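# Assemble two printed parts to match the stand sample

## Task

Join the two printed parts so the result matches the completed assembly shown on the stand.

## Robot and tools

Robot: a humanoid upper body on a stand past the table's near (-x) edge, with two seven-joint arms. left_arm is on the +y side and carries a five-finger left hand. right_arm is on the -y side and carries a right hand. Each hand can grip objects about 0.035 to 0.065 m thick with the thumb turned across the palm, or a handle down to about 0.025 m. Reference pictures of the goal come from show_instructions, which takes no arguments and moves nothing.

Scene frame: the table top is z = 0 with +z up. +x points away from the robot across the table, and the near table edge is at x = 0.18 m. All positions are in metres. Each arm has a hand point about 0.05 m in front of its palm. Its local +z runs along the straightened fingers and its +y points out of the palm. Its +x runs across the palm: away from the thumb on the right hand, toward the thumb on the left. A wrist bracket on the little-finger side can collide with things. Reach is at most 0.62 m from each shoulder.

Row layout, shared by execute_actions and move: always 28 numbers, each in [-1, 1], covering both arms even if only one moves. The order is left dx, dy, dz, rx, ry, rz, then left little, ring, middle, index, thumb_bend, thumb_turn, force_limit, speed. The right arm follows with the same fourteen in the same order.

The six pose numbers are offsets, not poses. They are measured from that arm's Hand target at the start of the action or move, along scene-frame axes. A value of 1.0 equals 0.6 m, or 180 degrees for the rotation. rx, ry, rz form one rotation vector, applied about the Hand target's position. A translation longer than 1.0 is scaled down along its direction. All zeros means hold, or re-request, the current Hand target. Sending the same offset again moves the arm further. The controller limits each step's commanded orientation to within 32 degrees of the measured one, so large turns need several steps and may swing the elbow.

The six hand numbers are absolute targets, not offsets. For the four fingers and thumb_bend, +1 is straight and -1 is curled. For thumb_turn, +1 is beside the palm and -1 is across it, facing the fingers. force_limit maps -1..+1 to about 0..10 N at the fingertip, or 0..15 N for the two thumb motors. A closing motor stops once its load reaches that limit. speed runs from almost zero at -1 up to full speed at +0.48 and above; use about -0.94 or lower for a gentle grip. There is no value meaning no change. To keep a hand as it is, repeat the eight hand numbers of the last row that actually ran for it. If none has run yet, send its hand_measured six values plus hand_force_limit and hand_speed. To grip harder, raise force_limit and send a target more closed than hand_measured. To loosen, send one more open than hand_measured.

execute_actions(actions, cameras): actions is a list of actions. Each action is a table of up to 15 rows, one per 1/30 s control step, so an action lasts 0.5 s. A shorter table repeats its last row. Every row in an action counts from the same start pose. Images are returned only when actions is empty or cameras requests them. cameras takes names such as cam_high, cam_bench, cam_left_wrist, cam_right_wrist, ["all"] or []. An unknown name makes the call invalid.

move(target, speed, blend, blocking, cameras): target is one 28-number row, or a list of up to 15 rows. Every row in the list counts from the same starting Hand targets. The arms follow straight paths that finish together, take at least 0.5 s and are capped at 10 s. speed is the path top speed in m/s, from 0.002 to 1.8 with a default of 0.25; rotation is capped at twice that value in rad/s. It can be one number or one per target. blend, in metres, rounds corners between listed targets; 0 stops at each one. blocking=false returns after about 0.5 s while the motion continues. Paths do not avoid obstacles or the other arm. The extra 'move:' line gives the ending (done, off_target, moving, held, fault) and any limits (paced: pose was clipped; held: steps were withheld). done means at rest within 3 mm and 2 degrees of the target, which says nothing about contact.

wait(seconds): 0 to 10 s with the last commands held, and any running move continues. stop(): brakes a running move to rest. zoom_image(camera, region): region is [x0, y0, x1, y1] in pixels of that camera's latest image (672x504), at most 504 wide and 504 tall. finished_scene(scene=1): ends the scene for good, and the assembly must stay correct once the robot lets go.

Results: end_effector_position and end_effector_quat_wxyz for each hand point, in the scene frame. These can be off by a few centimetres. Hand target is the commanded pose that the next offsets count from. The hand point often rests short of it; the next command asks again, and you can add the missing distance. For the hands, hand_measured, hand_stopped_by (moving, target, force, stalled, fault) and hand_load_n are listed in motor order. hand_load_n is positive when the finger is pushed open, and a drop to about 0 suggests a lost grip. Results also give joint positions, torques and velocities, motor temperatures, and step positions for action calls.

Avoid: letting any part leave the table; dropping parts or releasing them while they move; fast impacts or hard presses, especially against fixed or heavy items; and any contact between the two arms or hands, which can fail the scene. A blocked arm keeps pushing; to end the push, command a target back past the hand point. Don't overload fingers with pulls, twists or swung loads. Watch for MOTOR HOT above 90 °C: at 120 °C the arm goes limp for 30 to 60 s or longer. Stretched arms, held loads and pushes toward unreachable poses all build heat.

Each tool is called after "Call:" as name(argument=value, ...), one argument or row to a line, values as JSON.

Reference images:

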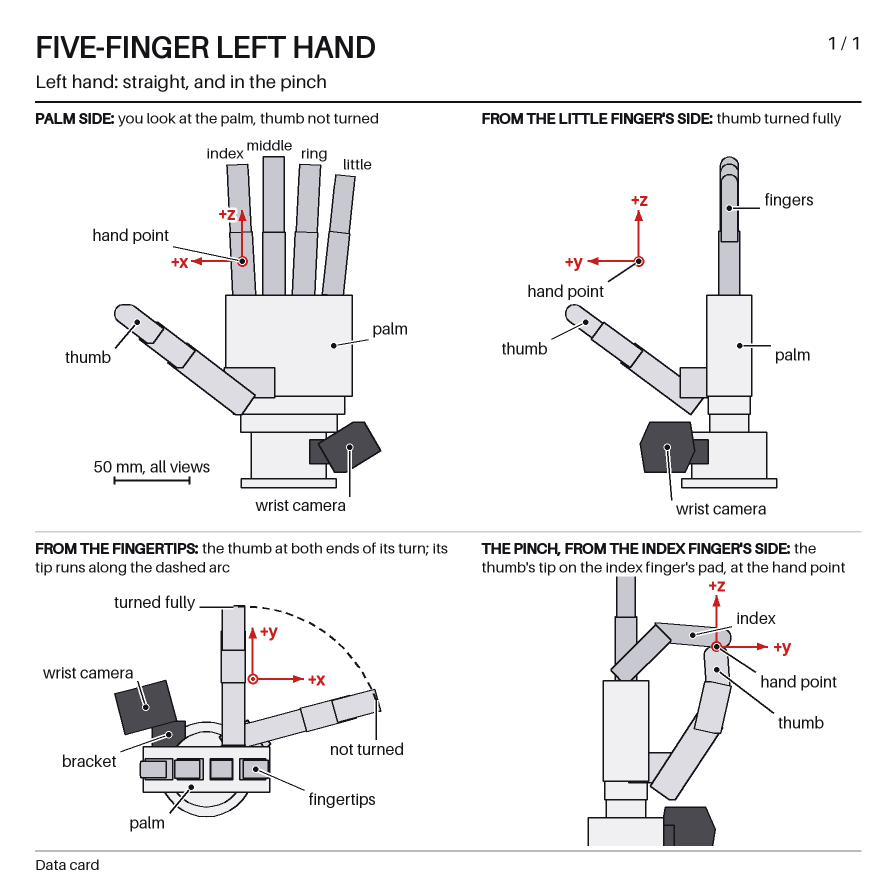

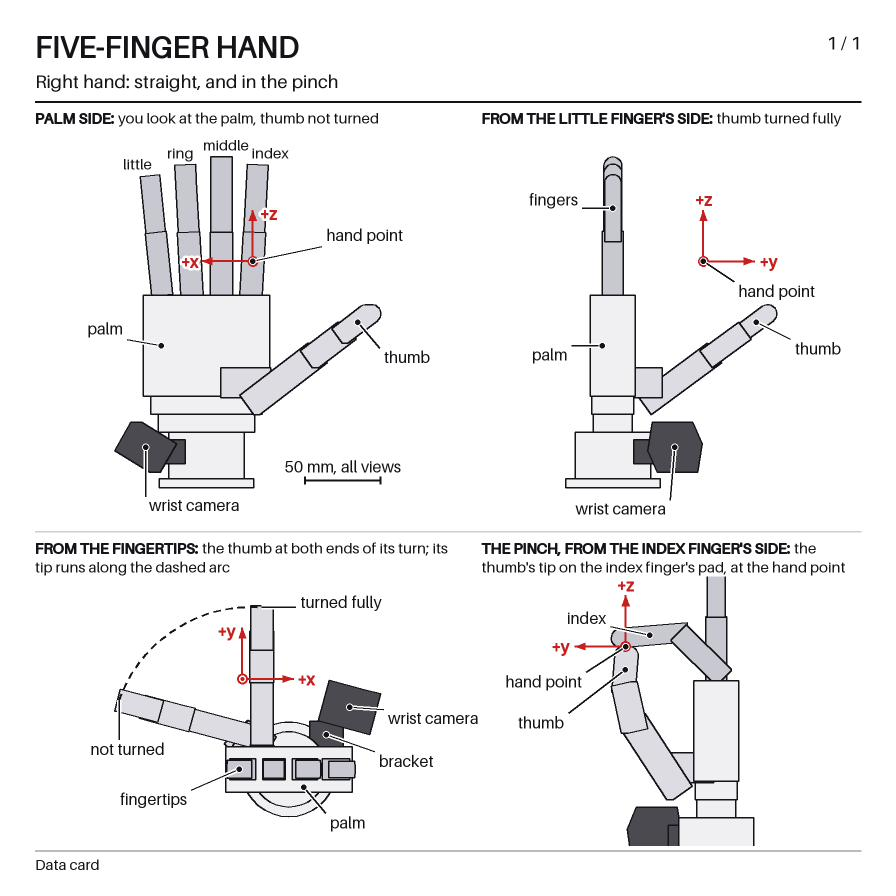

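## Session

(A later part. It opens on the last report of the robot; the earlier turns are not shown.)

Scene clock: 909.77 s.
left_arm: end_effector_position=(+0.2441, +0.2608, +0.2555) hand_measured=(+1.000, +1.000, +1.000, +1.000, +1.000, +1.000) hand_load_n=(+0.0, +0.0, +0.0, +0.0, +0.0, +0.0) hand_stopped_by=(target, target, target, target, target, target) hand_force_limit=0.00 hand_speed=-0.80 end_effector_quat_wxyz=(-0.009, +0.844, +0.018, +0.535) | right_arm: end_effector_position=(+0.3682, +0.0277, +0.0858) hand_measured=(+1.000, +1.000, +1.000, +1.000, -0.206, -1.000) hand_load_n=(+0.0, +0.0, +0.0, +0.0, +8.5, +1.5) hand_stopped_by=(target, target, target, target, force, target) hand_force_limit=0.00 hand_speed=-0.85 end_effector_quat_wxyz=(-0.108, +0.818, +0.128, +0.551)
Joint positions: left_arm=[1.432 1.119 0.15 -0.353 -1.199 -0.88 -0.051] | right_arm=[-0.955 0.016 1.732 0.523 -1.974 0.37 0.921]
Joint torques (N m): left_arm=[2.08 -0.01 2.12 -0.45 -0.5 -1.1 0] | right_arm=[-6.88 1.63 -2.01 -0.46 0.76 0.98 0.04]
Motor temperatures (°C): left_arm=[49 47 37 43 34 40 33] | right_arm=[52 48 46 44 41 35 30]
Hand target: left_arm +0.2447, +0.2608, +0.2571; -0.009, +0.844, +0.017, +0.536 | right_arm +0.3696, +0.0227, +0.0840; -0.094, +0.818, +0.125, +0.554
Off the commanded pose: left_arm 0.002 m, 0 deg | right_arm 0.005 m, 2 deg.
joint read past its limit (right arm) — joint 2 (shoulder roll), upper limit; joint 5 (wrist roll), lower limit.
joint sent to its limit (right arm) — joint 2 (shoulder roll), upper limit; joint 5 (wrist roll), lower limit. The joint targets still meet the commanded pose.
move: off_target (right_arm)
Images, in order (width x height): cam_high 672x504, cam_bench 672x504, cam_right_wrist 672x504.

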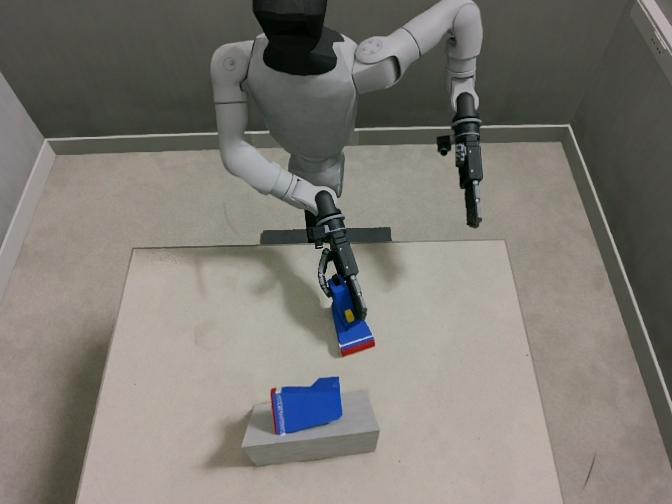

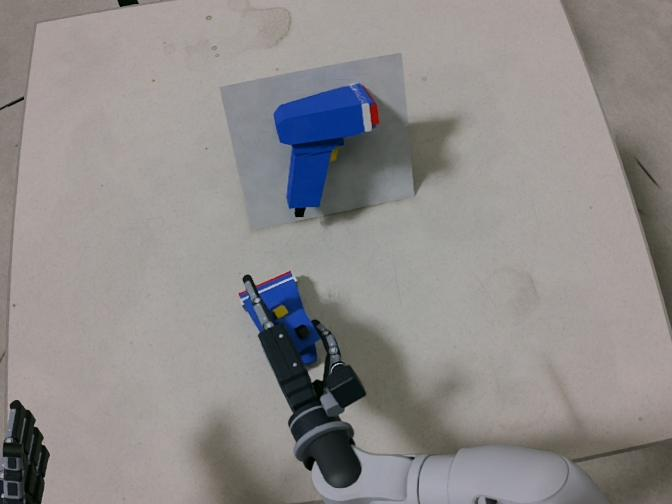

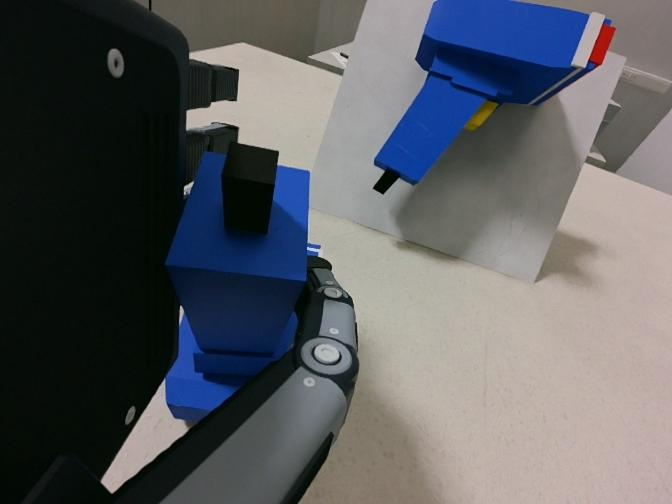

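Call:
move(
  target=[0,0,0,0,0,0,1,1,1,1,1,1,0,-0.8,-0.01,-0.09,0.003,0,0,-0.02,1,1,1,1,-0.9,-1,0,-0.85],
  speed=0.06,
  cameras=["cam_high","cam_right_wrist","cam_bench"],
)

Call:
zoom_image(
  camera="cam_high",
  region=[290, 250, 390, 370],
)

Call:
zoom_image(
  camera="cam_right_wrist",
  region=[140, 280, 340, 480],
)

Scene clock: 922.77 s.
left_arm: end_effector_position=(+0.2441, +0.2608, +0.2555) hand_measured=(+1.000, +1.000, +1.000, +1.000, +1.000, +1.000) hand_load_n=(+0.0, +0.0, -0.5, +0.0, +0.0, +0.0) hand_stopped_by=(target, target, target, target, target, target) hand_force_limit=0.00 hand_speed=-0.80 end_effector_quat_wxyz=(-0.009, +0.844, +0.018, +0.535) | right_arm: end_effector_position=(+0.3619, -0.0305, +0.0835) hand_measured=(+1.000, +1.000, +1.000, +1.000, -0.206, -1.000) hand_load_n=(+0.0, +0.0, +0.0, +0.5, +8.5, +1.0) hand_stopped_by=(target, target, target, target, force, target) hand_force_limit=0.00 hand_speed=-0.85 end_effector_quat_wxyz=(-0.078, +0.823, +0.097, +0.554)
Joint positions: left_arm=[1.432 1.119 0.15 -0.353 -1.199 -0.88 -0.051] | right_arm=[-0.962 -0.193 1.805 0.322 -1.974 0.462 1.031]
Joint torques (N m): left_arm=[2.08 0 2.11 -0.45 -0.51 -1.1 0] | right_arm=[-8.15 0.36 -2.08 -2.16 0.66 0.89 0.02]
Hand target: left_arm +0.2447, +0.2608, +0.2571; -0.009, +0.844, +0.017, +0.536 | right_arm +0.3636, -0.0313, +0.0858; -0.076, +0.822, +0.099, +0.556
Off the commanded pose: left_arm 0.002 m, 0 deg | right_arm 0.003 m, 0 deg.
joint read past its limit (right arm) — joint 5 (wrist roll), lower limit.
joint sent to its limit (right arm) — joint 5 (wrist roll), lower limit. The joint targets still meet the commanded pose.
move: done
Images, in order (width x height): cam_high 672x504, cam_bench 672x504, cam_right_wrist 672x504.

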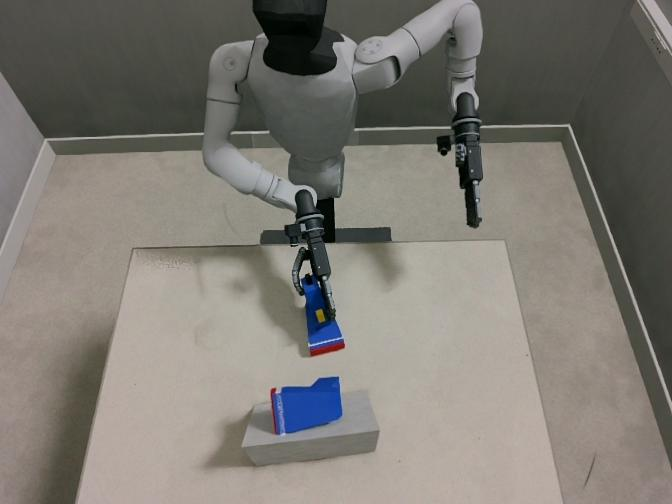

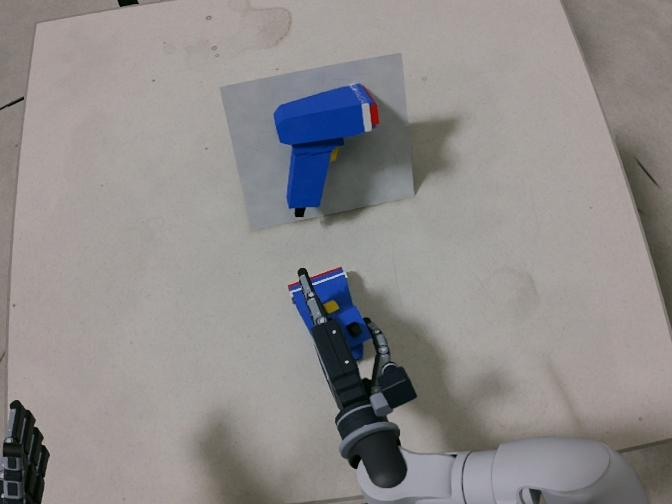

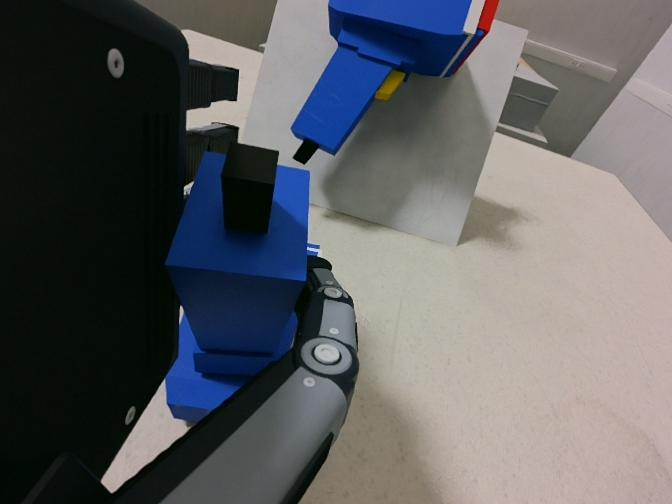

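Scaled by 4.200 from the camera's 672x504 image, which has a finer 960x720 frame.

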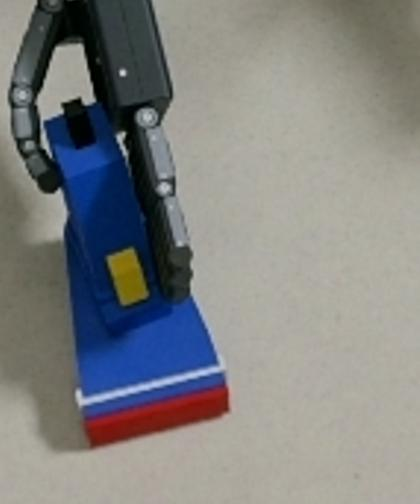

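Scaled by 2.520 from the camera's 672x504 image, which has a finer 960x720 frame.

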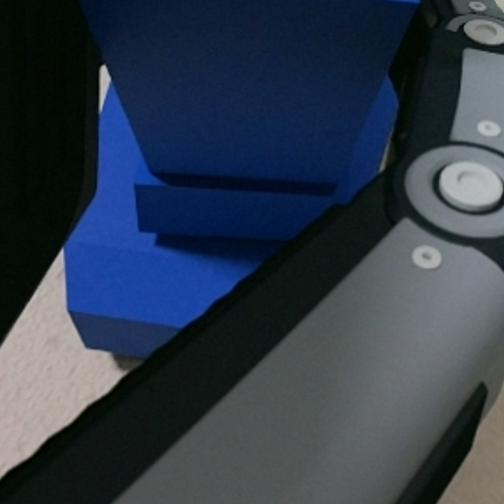

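Call:
move(
  target=[0,0,0,0,0,0,1,1,1,1,1,1,0,-0.8,-0.002,0,-0.025,0,0,-0.018,1,1,1,1,-0.9,-1,0,-0.85],
  speed=0.03,
  cameras=["cam_high","cam_right_wrist","cam_bench"],
)

Call:
zoom_image(
  camera="cam_high",
  region=[290, 250, 390, 370],
)

Call:
zoom_image(
  camera="cam_right_wrist",
  region=[140, 280, 340, 480],
)

Scene clock: 933.10 s.
left_arm: end_effector_position=(+0.2441, +0.2608, +0.2555) hand_measured=(+1.000, +1.000, +1.000, +1.000, +1.000, +1.000) hand_load_n=(+0.0, +0.0, +0.0, +0.0, +0.0, +0.0) hand_stopped_by=(target, target, target, target, target, target) hand_force_limit=0.00 hand_speed=-0.80 end_effector_quat_wxyz=(-0.009, +0.844, +0.018, +0.535) | right_arm: end_effector_position=(+0.3696, -0.0277, +0.0813) hand_measured=(+1.000, +1.000, +1.000, +1.000, -0.206, -1.000) hand_load_n=(+0.0, +0.0, +0.0, +0.0, +8.5, +0.5) hand_stopped_by=(target, target, target, target, force, target) hand_force_limit=0.00 hand_speed=-0.85 end_effector_quat_wxyz=(-0.066, +0.814, +0.078, +0.571)
Joint positions: left_arm=[1.432 1.119 0.15 -0.353 -1.199 -0.88 -0.051] | right_arm=[-0.94 -0.104 1.805 0.477 -1.974 0.517 1.02]
Joint torques (N m): left_arm=[2.09 0 2.11 -0.45 -0.52 -1.1 0] | right_arm=[-4.58 1.13 -1.7 -0.44 0.99 0.62 -0.28]
Motor temperatures (°C): left_arm=[49 47 37 43 34 40 33] | right_arm=[55 47 46 44 41 35 30]
Hand target: left_arm +0.2447, +0.2608, +0.2571; -0.009, +0.844, +0.017, +0.536 | right_arm +0.3624, -0.0313, +0.0708; -0.060, +0.824, +0.076, +0.558
Off the commanded pose: left_arm 0.002 m, 0 deg | right_arm 0.013 m, 2 deg.
joint read past its limit (right arm) — joint 5 (wrist roll), lower limit.
move: off_target (right_arm)
Images, in order (width x height): cam_high 672x504, cam_bench 672x504, cam_right_wrist 672x504.

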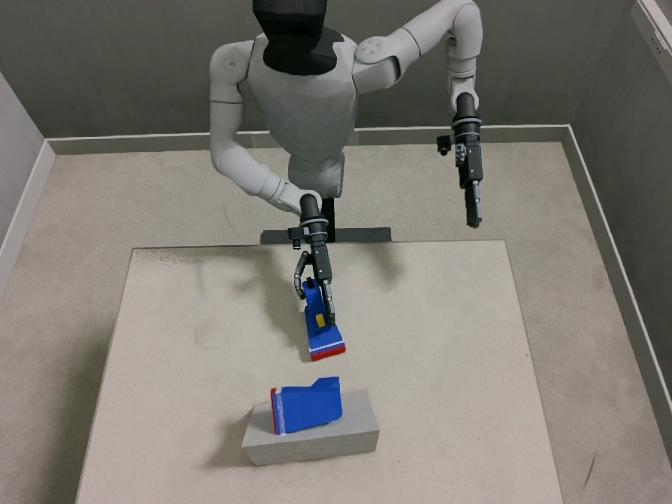

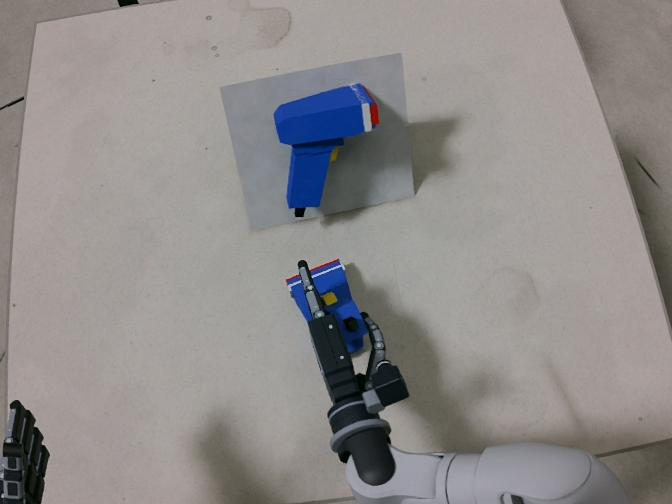

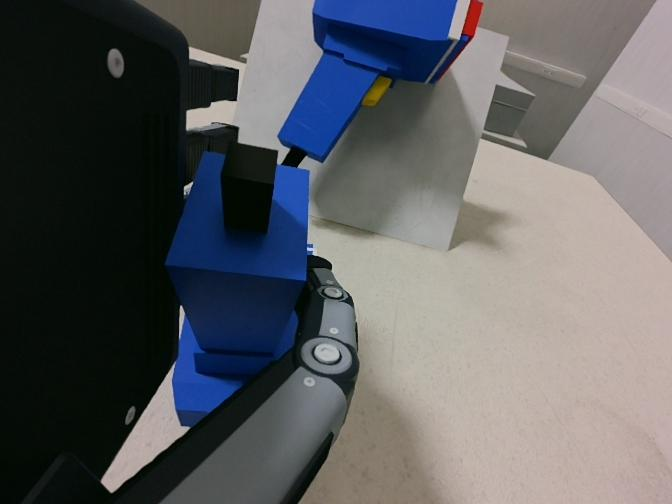

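Scaled by 4.200 from the camera's 672x504 image, which has a finer 960x720 frame.

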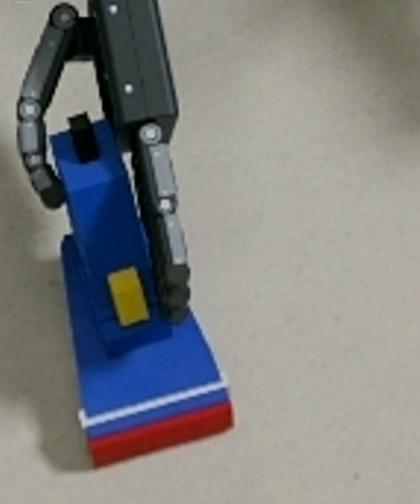

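Scaled by 2.520 from the camera's 672x504 image, which has a finer 960x720 frame.

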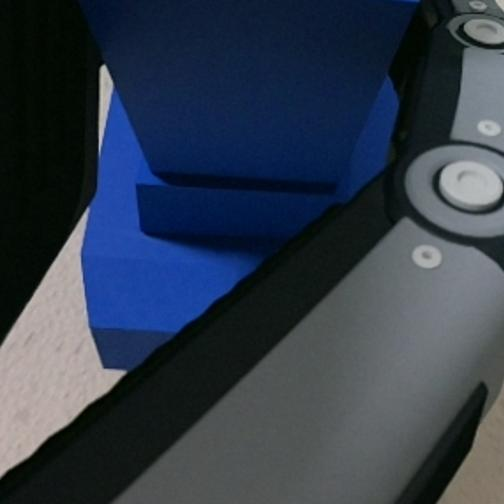

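Call:
move(
  target=[
    [0,0,0,0,0,0,1,1,1,1,1,1,0,-0.8,-0.006,0.008,-0.006,-0.006,0.02,-0.02,1,1,1,1,-0.9,-1,0,-0.85],
    [0,0,0,0,0,0,1,1,1,1,1,1,0,-0.8,-0.02,0.004,-0.008,0.006,0.025,0.02,1,1,1,1,-0.9,-1,0,-0.85],
    [0,0,0,0,0,0,1,1,1,1,1,1,0,-0.8,-0.016,-0.006,-0.008,-0.01,0.015,0.0,1,1,1,1,-0.9,-1,0,-0.85],
    [0,0,0,0,0,0,1,1,1,1,1,1,0,-0.8,-0.016,0.0,-0.008,0.005,0.02,0.0,1,1,1,1,-0.9,-1,0,-0.85],
  ],
  speed=0.04,
  blend=0.003,
  cameras=["cam_high","cam_right_wrist","cam_bench"],
)

Call:
zoom_image(
  camera="cam_high",
  region=[290, 250, 390, 370],
)

Call:
zoom_image(
  camera="cam_right_wrist",
  region=[140, 280, 340, 480],
)

Scene clock: 958.37 s.
left_arm: end_effector_position=(+0.2441, +0.2608, +0.2555) hand_measured=(+1.000, +1.000, +1.000, +1.000, +1.000, +1.000) hand_load_n=(+0.0, +0.5, +0.0, +0.0, +0.0, +0.0) hand_stopped_by=(target, target, target, target, target, target) hand_force_limit=0.00 hand_speed=-0.80 end_effector_quat_wxyz=(-0.009, +0.844, +0.018, +0.535) | right_arm: end_effector_position=(+0.3635, -0.0256, +0.0801) hand_measured=(+1.000, +1.000, +1.000, +1.000, -0.206, -1.000) hand_load_n=(+0.0, +0.0, +0.0, +0.5, +9.5, -0.5) hand_stopped_by=(target, target, target, target, force, target) hand_force_limit=0.00 hand_speed=-0.85 end_effector_quat_wxyz=(-0.075, +0.826, +0.074, +0.554)
Joint positions: left_arm=[1.432 1.119 0.15 -0.353 -1.199 -0.88 -0.051] | right_arm=[-0.942 -0.134 1.777 0.397 -1.96 0.473 1.027]
Joint torques (N m): left_arm=[2.08 0 2.11 -0.45 -0.51 -1.1 0] | right_arm=[-4.16 0.47 -2.06 -1.85 1.44 0.37 -0.27]
Hand target: left_arm +0.2447, +0.2608, +0.2571; -0.009, +0.844, +0.017, +0.536 | right_arm +0.3528, -0.0313, +0.0660; -0.069, +0.841, +0.070, +0.533
Off the commanded pose: left_arm 0.002 m, 0 deg | right_arm 0.019 m, 3 deg.
move: off_target (right_arm)
Images, in order (width x height): cam_high 672x504, cam_bench 672x504, cam_right_wrist 672x504.

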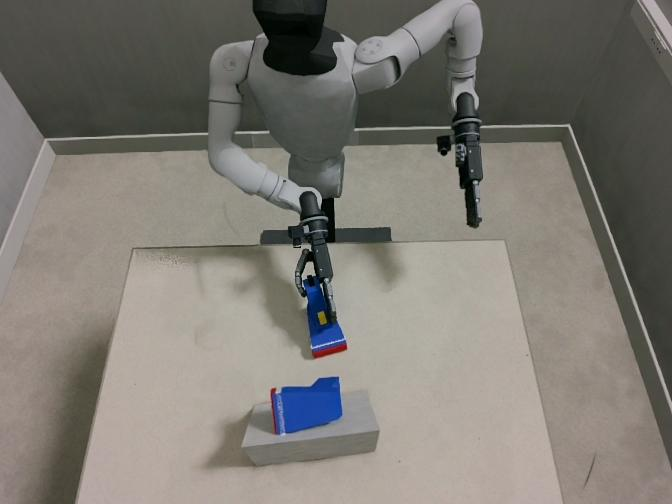

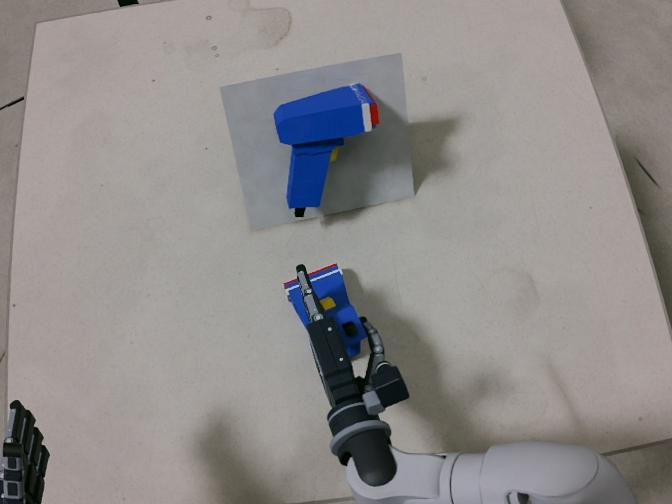

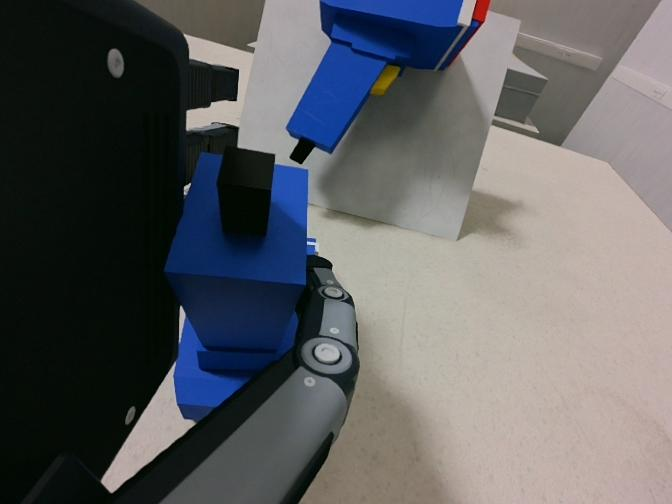

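Scaled by 4.200 from the camera's 672x504 image, which has a finer 960x720 frame.

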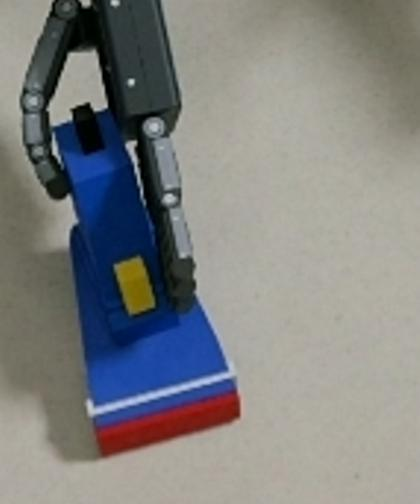

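Scaled by 2.520 from the camera's 672x504 image, which has a finer 960x720 frame.

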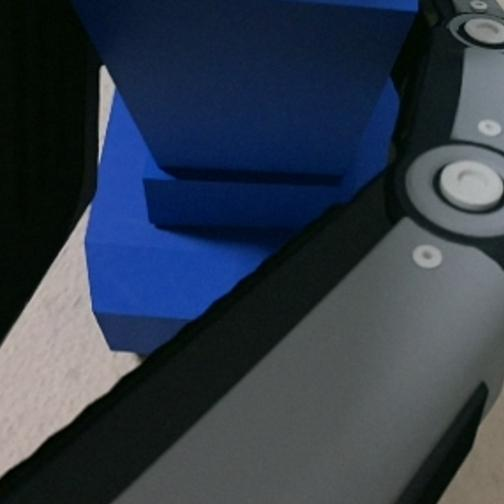

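Call:
move(
  target=[0,0,0,0,0,0,1,1,1,1,1,1,0,-0.8,0.017,0.0095,0.021,0,-0.015,0,1,1,1,1,-0.9,-1,0,-0.85],
  speed=0.05,
  cameras=[],
)

Call:
move(
  target=[0,0,0,0,0,0,1,1,1,1,1,1,0,-0.8,0,0,0,0,0,0,1,1,1,1,1,-1,0,-0.6],
  cameras=["cam_high","cam_right_wrist","cam_bench"],
)

Call:
zoom_image(
  camera="cam_high",
  region=[290, 250, 390, 370],
)

Call:
zoom_image(
  camera="cam_right_wrist",
  region=[140, 280, 340, 480],
)

Scene clock: 969.27 s.
left_arm: end_effector_position=(+0.2441, +0.2608, +0.2555) hand_measured=(+1.000, +1.000, +1.000, +1.000, +1.000, +1.000) hand_load_n=(+0.5, +0.0, +0.0, +0.0, +0.0, +0.0) hand_stopped_by=(target, target, target, target, target, target) hand_force_limit=0.00 hand_speed=-0.80 end_effector_quat_wxyz=(-0.009, +0.844, +0.018, +0.535) | right_arm: end_effector_position=(+0.3638, -0.0245, +0.0810) hand_measured=(+1.000, +1.000, +1.000, +1.000, -0.206, -1.000) hand_load_n=(+0.0, +0.0, +0.0, +0.0, +9.5, +0.5) hand_stopped_by=(target, target, target, target, force, target) hand_force_limit=0.00 hand_speed=-0.85 end_effector_quat_wxyz=(-0.072, +0.825, +0.070, +0.556)
Joint positions: left_arm=[1.432 1.119 0.15 -0.353 -1.199 -0.88 -0.051] | right_arm=[-0.942 -0.12 1.774 0.408 -1.959 0.473 1.038]
Joint torques (N m): left_arm=[2.09 0 2.11 -0.45 -0.52 -1.1 0] | right_arm=[-6.89 1.5 -2.31 -0.67 0.78 0.54 -0.19]
Hand target: left_arm +0.2447, +0.2608, +0.2571; -0.009, +0.844, +0.017, +0.536 | right_arm +0.3630, -0.0256, +0.0786; -0.068, +0.828, +0.072, +0.552
Off the commanded pose: left_arm 0.002 m, 0 deg | right_arm 0.003 m, 1 deg.
move: done
No camera images: "cameras" was empty.

Scene clock: 971.67 s.
left_arm: end_effector_position=(+0.2441, +0.2608, +0.2555) hand_measured=(+1.000, +1.000, +1.000, +1.000, +1.000, +1.000) hand_load_n=(+0.5, -0.5, +0.0, +0.0, +0.0, +0.0) hand_stopped_by=(target, target, target, target, target, target) hand_force_limit=0.00 hand_speed=-0.80 end_effector_quat_wxyz=(-0.009, +0.844, +0.018, +0.535) | right_arm: end_effector_position=(+0.3635, -0.0240, +0.0807) hand_measured=(+1.000, +1.000, +1.000, +1.000, +1.000, -1.000) hand_load_n=(+0.0, +0.0, +0.0, +0.0, +0.0, +0.0) hand_stopped_by=(target, target, target, target, target, target) hand_force_limit=0.00 hand_speed=-0.60 end_effector_quat_wxyz=(-0.071, +0.826, +0.072, +0.555)
Joint positions: left_arm=[1.432 1.119 0.15 -0.353 -1.199 -0.88 -0.051] | right_arm=[-0.942 -0.119 1.774 0.408 -1.959 0.469 1.038]
Joint torques (N m): left_arm=[2.09 0 2.11 -0.45 -0.51 -1.1 0] | right_arm=[-6.63 1.42 -2.54 -0.6 0.74 0.7 -0.18]
Hand target: left_arm +0.2447, +0.2608, +0.2571; -0.009, +0.844, +0.017, +0.536 | right_arm +0.3630, -0.0256, +0.0786; -0.068, +0.828, +0.072, +0.552
Off the commanded pose: left_arm 0.002 m, 0 deg | right_arm 0.003 m, 1 deg.
move: done
Images, in order (width x height): cam_high 672x504, cam_bench 672x504, cam_right_wrist 672x504.

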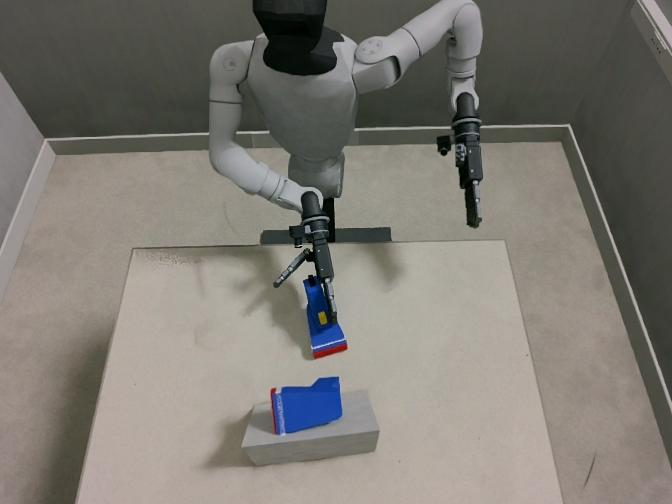

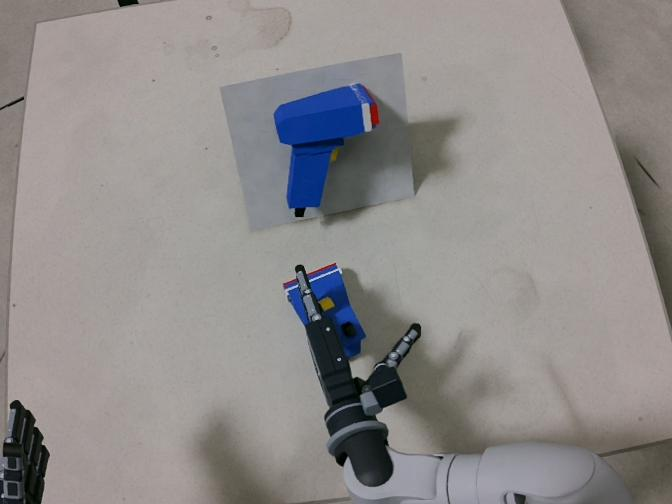

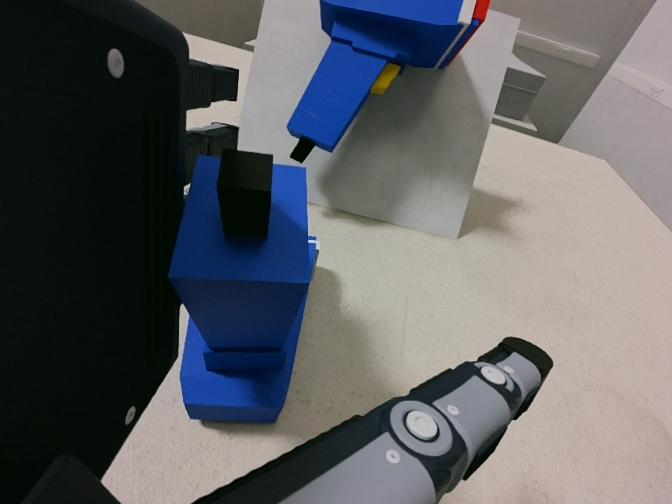

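Scaled by 4.200 from the camera's 672x504 image, which has a finer 960x720 frame.

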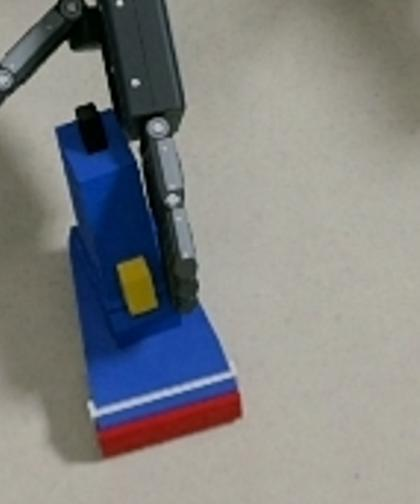

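Scaled by 2.520 from the camera's 672x504 image, which has a finer 960x720 frame.

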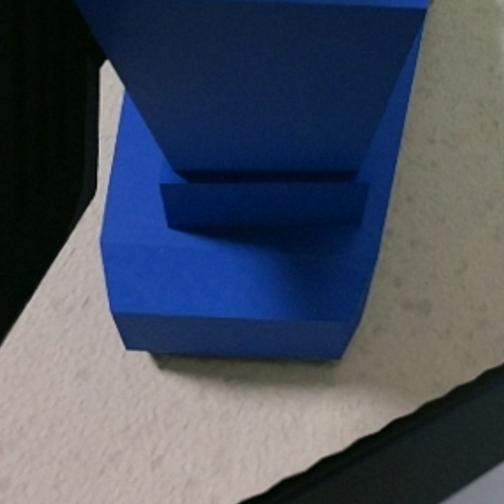

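Call:
move(
  target=[
    [0,0,0,0,0,0,1,1,1,1,1,1,0,-0.8,0,0.008,0.004,0,0,0,1,1,1,1,1,-1,0,-0.6],
    [0,0,0,0,0,0,1,1,1,1,1,1,0,-0.8,-0.14,-0.02,0.01,0,0,0,1,1,1,1,1,-1,0,-0.6],
  ],
  speed=[0.05,0.12],
  cameras=["cam_high","cam_right_wrist","cam_bench"],
)

Call:
zoom_image(
  camera="cam_high",
  region=[290, 250, 390, 370],
)

Call:
zoom_image(
  camera="cam_right_wrist",
  region=[180, 150, 380, 350],
)

Call:
zoom_image(
  camera="cam_bench",
  region=[240, 230, 400, 390],
)

Scene clock: 991.10 s.
left_arm: end_effector_position=(+0.2441, +0.2608, +0.2555) hand_measured=(+1.000, +1.000, +1.000, +1.000, +1.000, +1.000) hand_load_n=(+0.0, -0.5, +0.0, +0.0, +0.0, +0.0) hand_stopped_by=(target, target, target, target, target, target) hand_force_limit=0.00 hand_speed=-0.80 end_effector_quat_wxyz=(-0.009, +0.844, +0.018, +0.535) | right_arm: end_effector_position=(+0.2754, -0.0386, +0.0812) hand_measured=(+1.000, +1.000, +1.000, +1.000, +1.000, -1.000) hand_load_n=(+0.0, +0.0, +0.0, +0.0, +0.0, +0.0) hand_stopped_by=(target, target, target, target, target, target) hand_force_limit=0.00 hand_speed=-0.60 end_effector_quat_wxyz=(-0.066, +0.835, +0.069, +0.541)
Joint positions: left_arm=[1.432 1.119 0.15 -0.353 -1.199 -0.88 -0.051] | right_arm=[-1.082 -0.032 2.355 0.13 -1.966 0.869 1.616]
Joint torques (N m): left_arm=[2.1 -0.01 2.11 -0.45 -0.51 -1.1 0] | right_arm=[-7.01 1.07 -1.67 -0.64 0.31 0.57 -0.07]
Motor temperatures (°C): left_arm=[49 47 37 43 34 40 33] | right_arm=[55 47 46 44 41 35 30]
Hand target: left_arm +0.2447, +0.2608, +0.2571; -0.009, +0.844, +0.017, +0.536 | right_arm +0.2790, -0.0376, +0.0846; -0.068, +0.828, +0.072, +0.552
Off the commanded pose: left_arm 0.002 m, 0 deg | right_arm 0.005 m, 2 deg.
joint sent to its limit (right arm) — joint 5 (wrist roll), lower limit; joint 7 (wrist yaw), upper limit. The joint targets still meet the commanded pose.
move: off_target (right_arm)
Images, in order (width x height): cam_high 672x504, cam_bench 672x504, cam_right_wrist 672x504.

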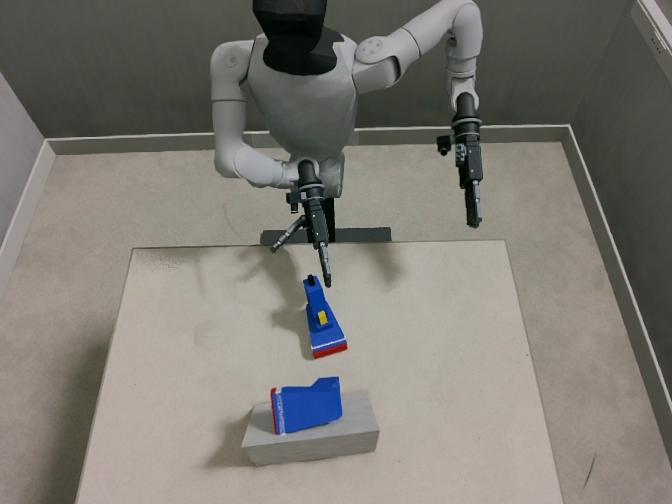

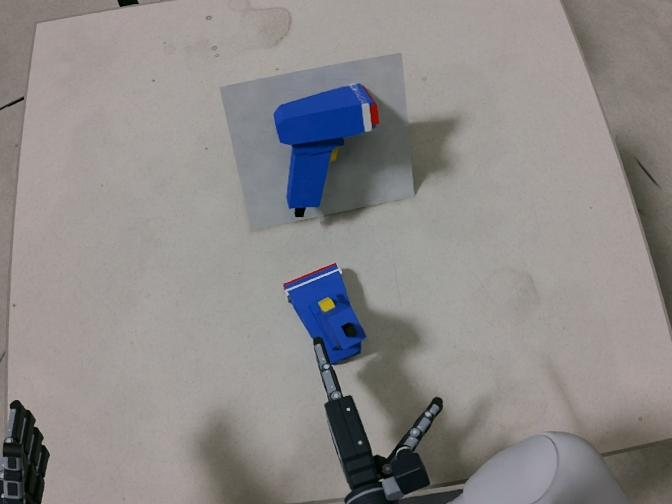

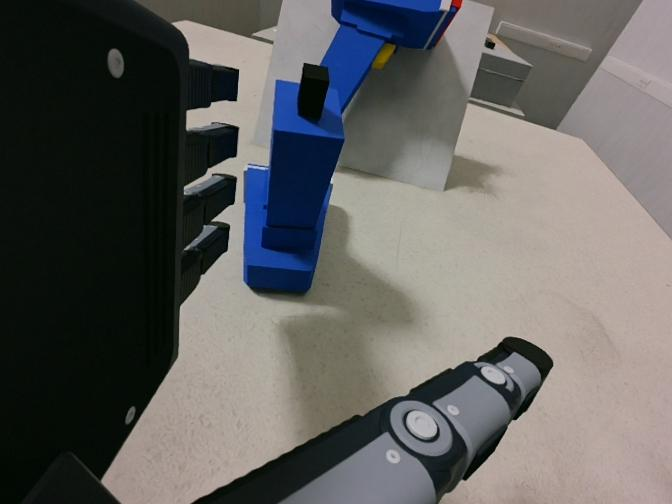

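Scaled by 4.200 from the camera's 672x504 image, which has a finer 960x720 frame.

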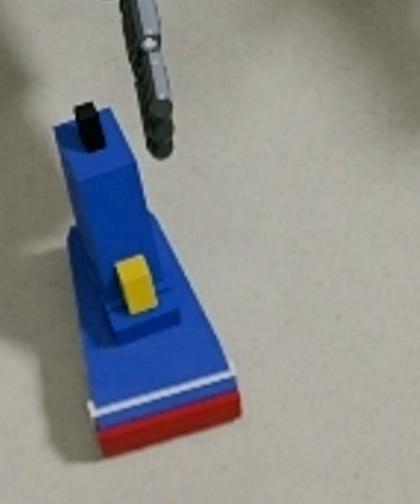

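Scaled by 2.520 from the camera's 672x504 image, which has a finer 960x720 frame.

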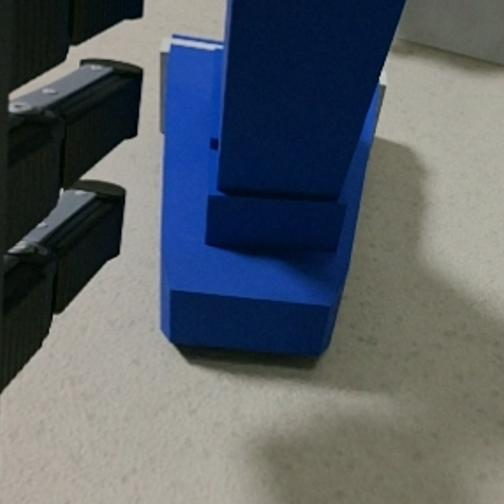

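Scaled by 3.150 from the camera's 672x504 image, which has a finer 960x720 frame.

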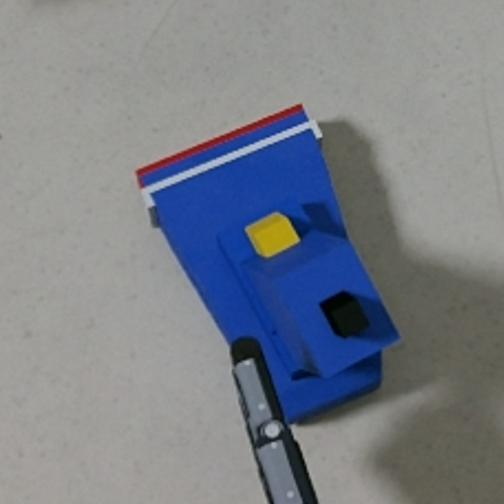

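Call:
move(
  target=[
    [0,0,0,0,0,0,1,1,1,1,1,1,0,-0.8,0.142,0.028,-0.008,0,0,0,1,1,1,1,1,-1,0,-0.6],
    [0,0,0,0,0,0,1,1,1,1,1,1,0,-0.8,0.14,0.02,-0.008,0,0,0,1,1,1,1,-0.9,-1,-0.1,-0.85],
  ],
  speed=[0.1,0.05],
  cameras=["cam_right_wrist"],
)

Scene clock: 1013.73 s.
left_arm: end_effector_position=(+0.2441, +0.2608, +0.2555) hand_measured=(+1.000, +1.000, +1.000, +1.000, +1.000, +1.000) hand_load_n=(+0.0, +0.0, +0.0, +0.0, +0.0, +0.0) hand_stopped_by=(target, target, target, target, target, target) hand_force_limit=0.00 hand_speed=-0.80 end_effector_quat_wxyz=(-0.009, +0.844, +0.018, +0.535) | right_arm: end_effector_position=(+0.3624, -0.0253, +0.0786) hand_measured=(+1.000, +1.000, +1.000, +1.000, -0.054, -1.000) hand_load_n=(+0.0, +0.0, +0.0, +0.0, +0.0, +0.0) hand_stopped_by=(target, target, target, target, moving, target) hand_force_limit=-0.10 hand_speed=-0.85 end_effector_quat_wxyz=(-0.068, +0.829, +0.069, +0.551)
Joint positions: left_arm=[1.432 1.119 0.15 -0.353 -1.199 -0.88 -0.051] | right_arm=[-1.139 -0.034 2.134 0.433 -1.618 0.738 1.091]
Joint torques (N m): left_arm=[2.09 -0.01 2.11 -0.45 -0.51 -1.1 0] | right_arm=[-7.8 0.52 -2.13 -1.19 0.3 0.87 -0.02]
Motor temperatures (°C): left_arm=[49 47 37 43 34 40 32] | right_arm=[56 47 45 44 41 34 30]
Hand target: left_arm +0.2447, +0.2608, +0.2571; -0.009, +0.844, +0.017, +0.536 | right_arm +0.3630, -0.0256, +0.0798; -0.068, +0.828, +0.072, +0.552
Off the commanded pose: left_arm 0.002 m, 0 deg | right_arm 0.001 m, 0 deg.
move: moving (right_arm; no rest 5 s after target 2's new numbers were sent)
Images, in order (width x height): cam_right_wrist 672x504.

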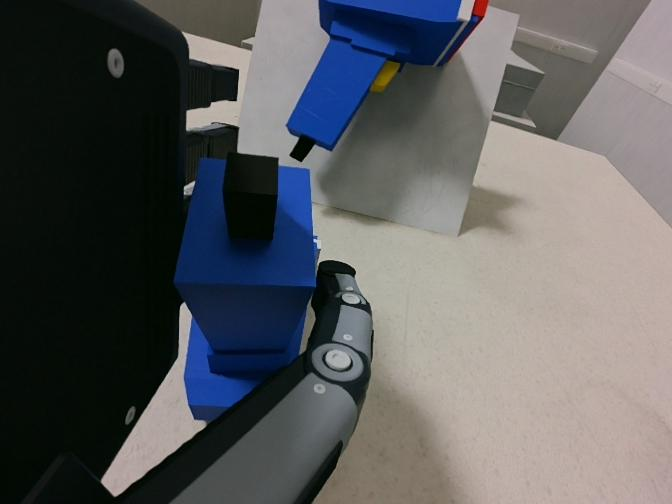

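Call:
wait(
  seconds=1,
)

Call:
move(
  target=[0,0,0,0,0,0,1,1,1,1,1,1,0,-0.8,-0.006,0,-0.023,0,0.01,0,1,1,1,1,-0.9,-1,-0.1,-0.85],
  speed=0.03,
  cameras=["cam_high","cam_right_wrist","cam_bench"],
)

Call:
zoom_image(
  camera="cam_right_wrist",
  region=[140, 280, 340, 480],
)

Scene clock: 1020.07 s.
left_arm: end_effector_position=(+0.2441, +0.2608, +0.2555) hand_measured=(+1.000, +1.000, +1.000, +1.000, +1.000, +1.000) hand_load_n=(+0.0, -0.5, +0.0, +0.0, +0.0, +0.0) hand_stopped_by=(target, target, target, target, target, target) hand_force_limit=0.00 hand_speed=-0.80 end_effector_quat_wxyz=(-0.009, +0.844, +0.018, +0.535) | right_arm: end_effector_position=(+0.3624, -0.0258, +0.0786) hand_measured=(+1.000, +1.000, +1.000, +1.000, -0.186, -1.000) hand_load_n=(+0.0, +0.0, +0.0, +0.0, +6.5, +1.0) hand_stopped_by=(target, target, target, target, force, target) hand_force_limit=-0.10 hand_speed=-0.85 end_effector_quat_wxyz=(-0.067, +0.829, +0.068, +0.551)
Joint positions: left_arm=[1.432 1.119 0.15 -0.353 -1.199 -0.88 -0.051] | right_arm=[-1.139 -0.034 2.134 0.433 -1.618 0.738 1.094]
Joint torques (N m): left_arm=[2.09 -0.01 2.1 -0.45 -0.51 -1.1 0] | right_arm=[-7.84 0.42 -1.95 -1.1 0.25 0.89 -0.14]
Motor temperatures (°C): left_arm=[49 47 37 43 34 40 32] | right_arm=[57 47 45 44 41 35 30]
Hand target: left_arm +0.2447, +0.2608, +0.2571; -0.009, +0.844, +0.017, +0.536 | right_arm +0.3630, -0.0256, +0.0798; -0.068, +0.828, +0.072, +0.552
Off the commanded pose: left_arm 0.002 m, 0 deg | right_arm 0.001 m, 1 deg.
wait: 1.00 s; at rest from the start

Scene clock: 1020.97 s.
left_arm: end_effector_position=(+0.2441, +0.2608, +0.2555) hand_measured=(+1.000, +1.000, +1.000, +1.000, +1.000, +1.000) hand_load_n=(+0.0, +0.0, +0.0, +0.5, +0.0, +0.0) hand_stopped_by=(target, target, target, target, target, target) hand_force_limit=0.00 hand_speed=-0.80 end_effector_quat_wxyz=(-0.009, +0.844, +0.018, +0.535) | right_arm: end_effector_position=(+0.3684, -0.0235, +0.0776) hand_measured=(+1.000, +1.000, +1.000, +1.000, -0.186, -1.000) hand_load_n=(+0.0, +0.0, +0.0, +0.0, +6.0, -1.0) hand_stopped_by=(target, target, target, target, force, target) hand_force_limit=-0.10 hand_speed=-0.85 end_effector_quat_wxyz=(-0.071, +0.825, +0.074, +0.555)
Joint positions: left_arm=[1.432 1.119 0.15 -0.353 -1.199 -0.88 -0.051] | right_arm=[-1.131 -0.025 2.131 0.478 -1.609 0.736 1.045]
Joint torques (N m): left_arm=[2.08 0 2.11 -0.45 -0.51 -1.1 0] | right_arm=[-4.57 1.06 -2.2 0.12 1.18 0.48 -0.39]
Motor temperatures (°C): left_arm=[49 47 37 43 34 40 32] | right_arm=[57 47 45 44 41 35 30]
Hand target: left_arm +0.2447, +0.2608, +0.2571; -0.009, +0.844, +0.017, +0.536 | right_arm +0.3594, -0.0256, +0.0660; -0.069, +0.836, +0.070, +0.539
Off the commanded pose: left_arm 0.002 m, 0 deg | right_arm 0.015 m, 2 deg.
move: off_target (right_arm)
Images, in order (width x height): cam_high 672x504, cam_bench 672x504, cam_right_wrist 672x504.

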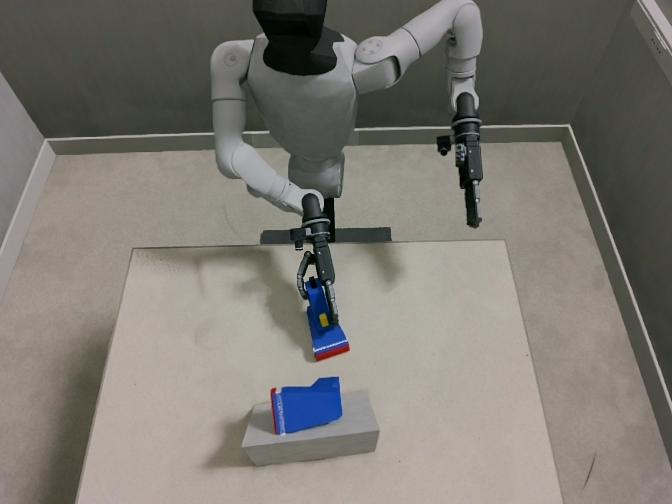

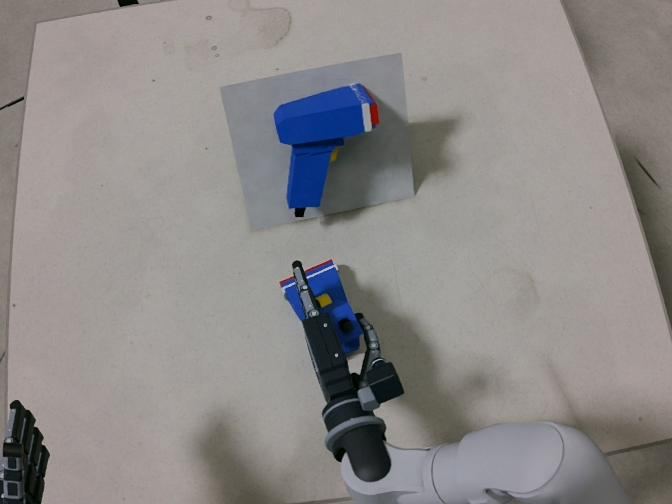

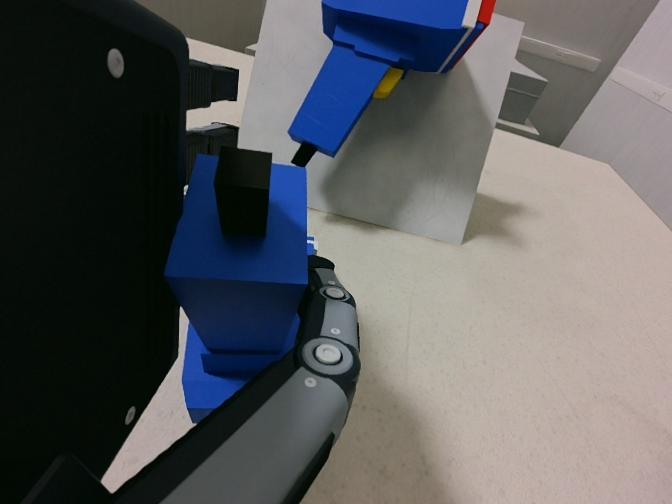

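Scaled by 2.520 from the camera's 672x504 image, which has a finer 960x720 frame.

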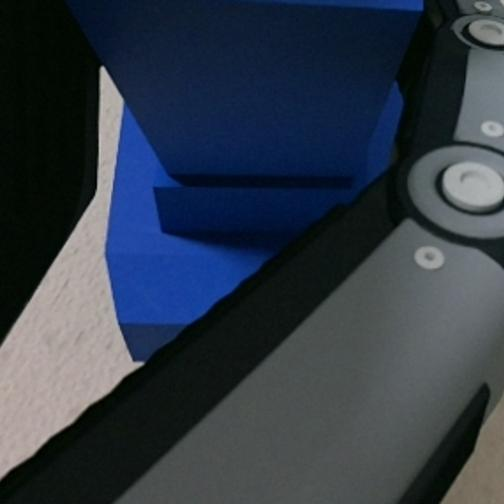

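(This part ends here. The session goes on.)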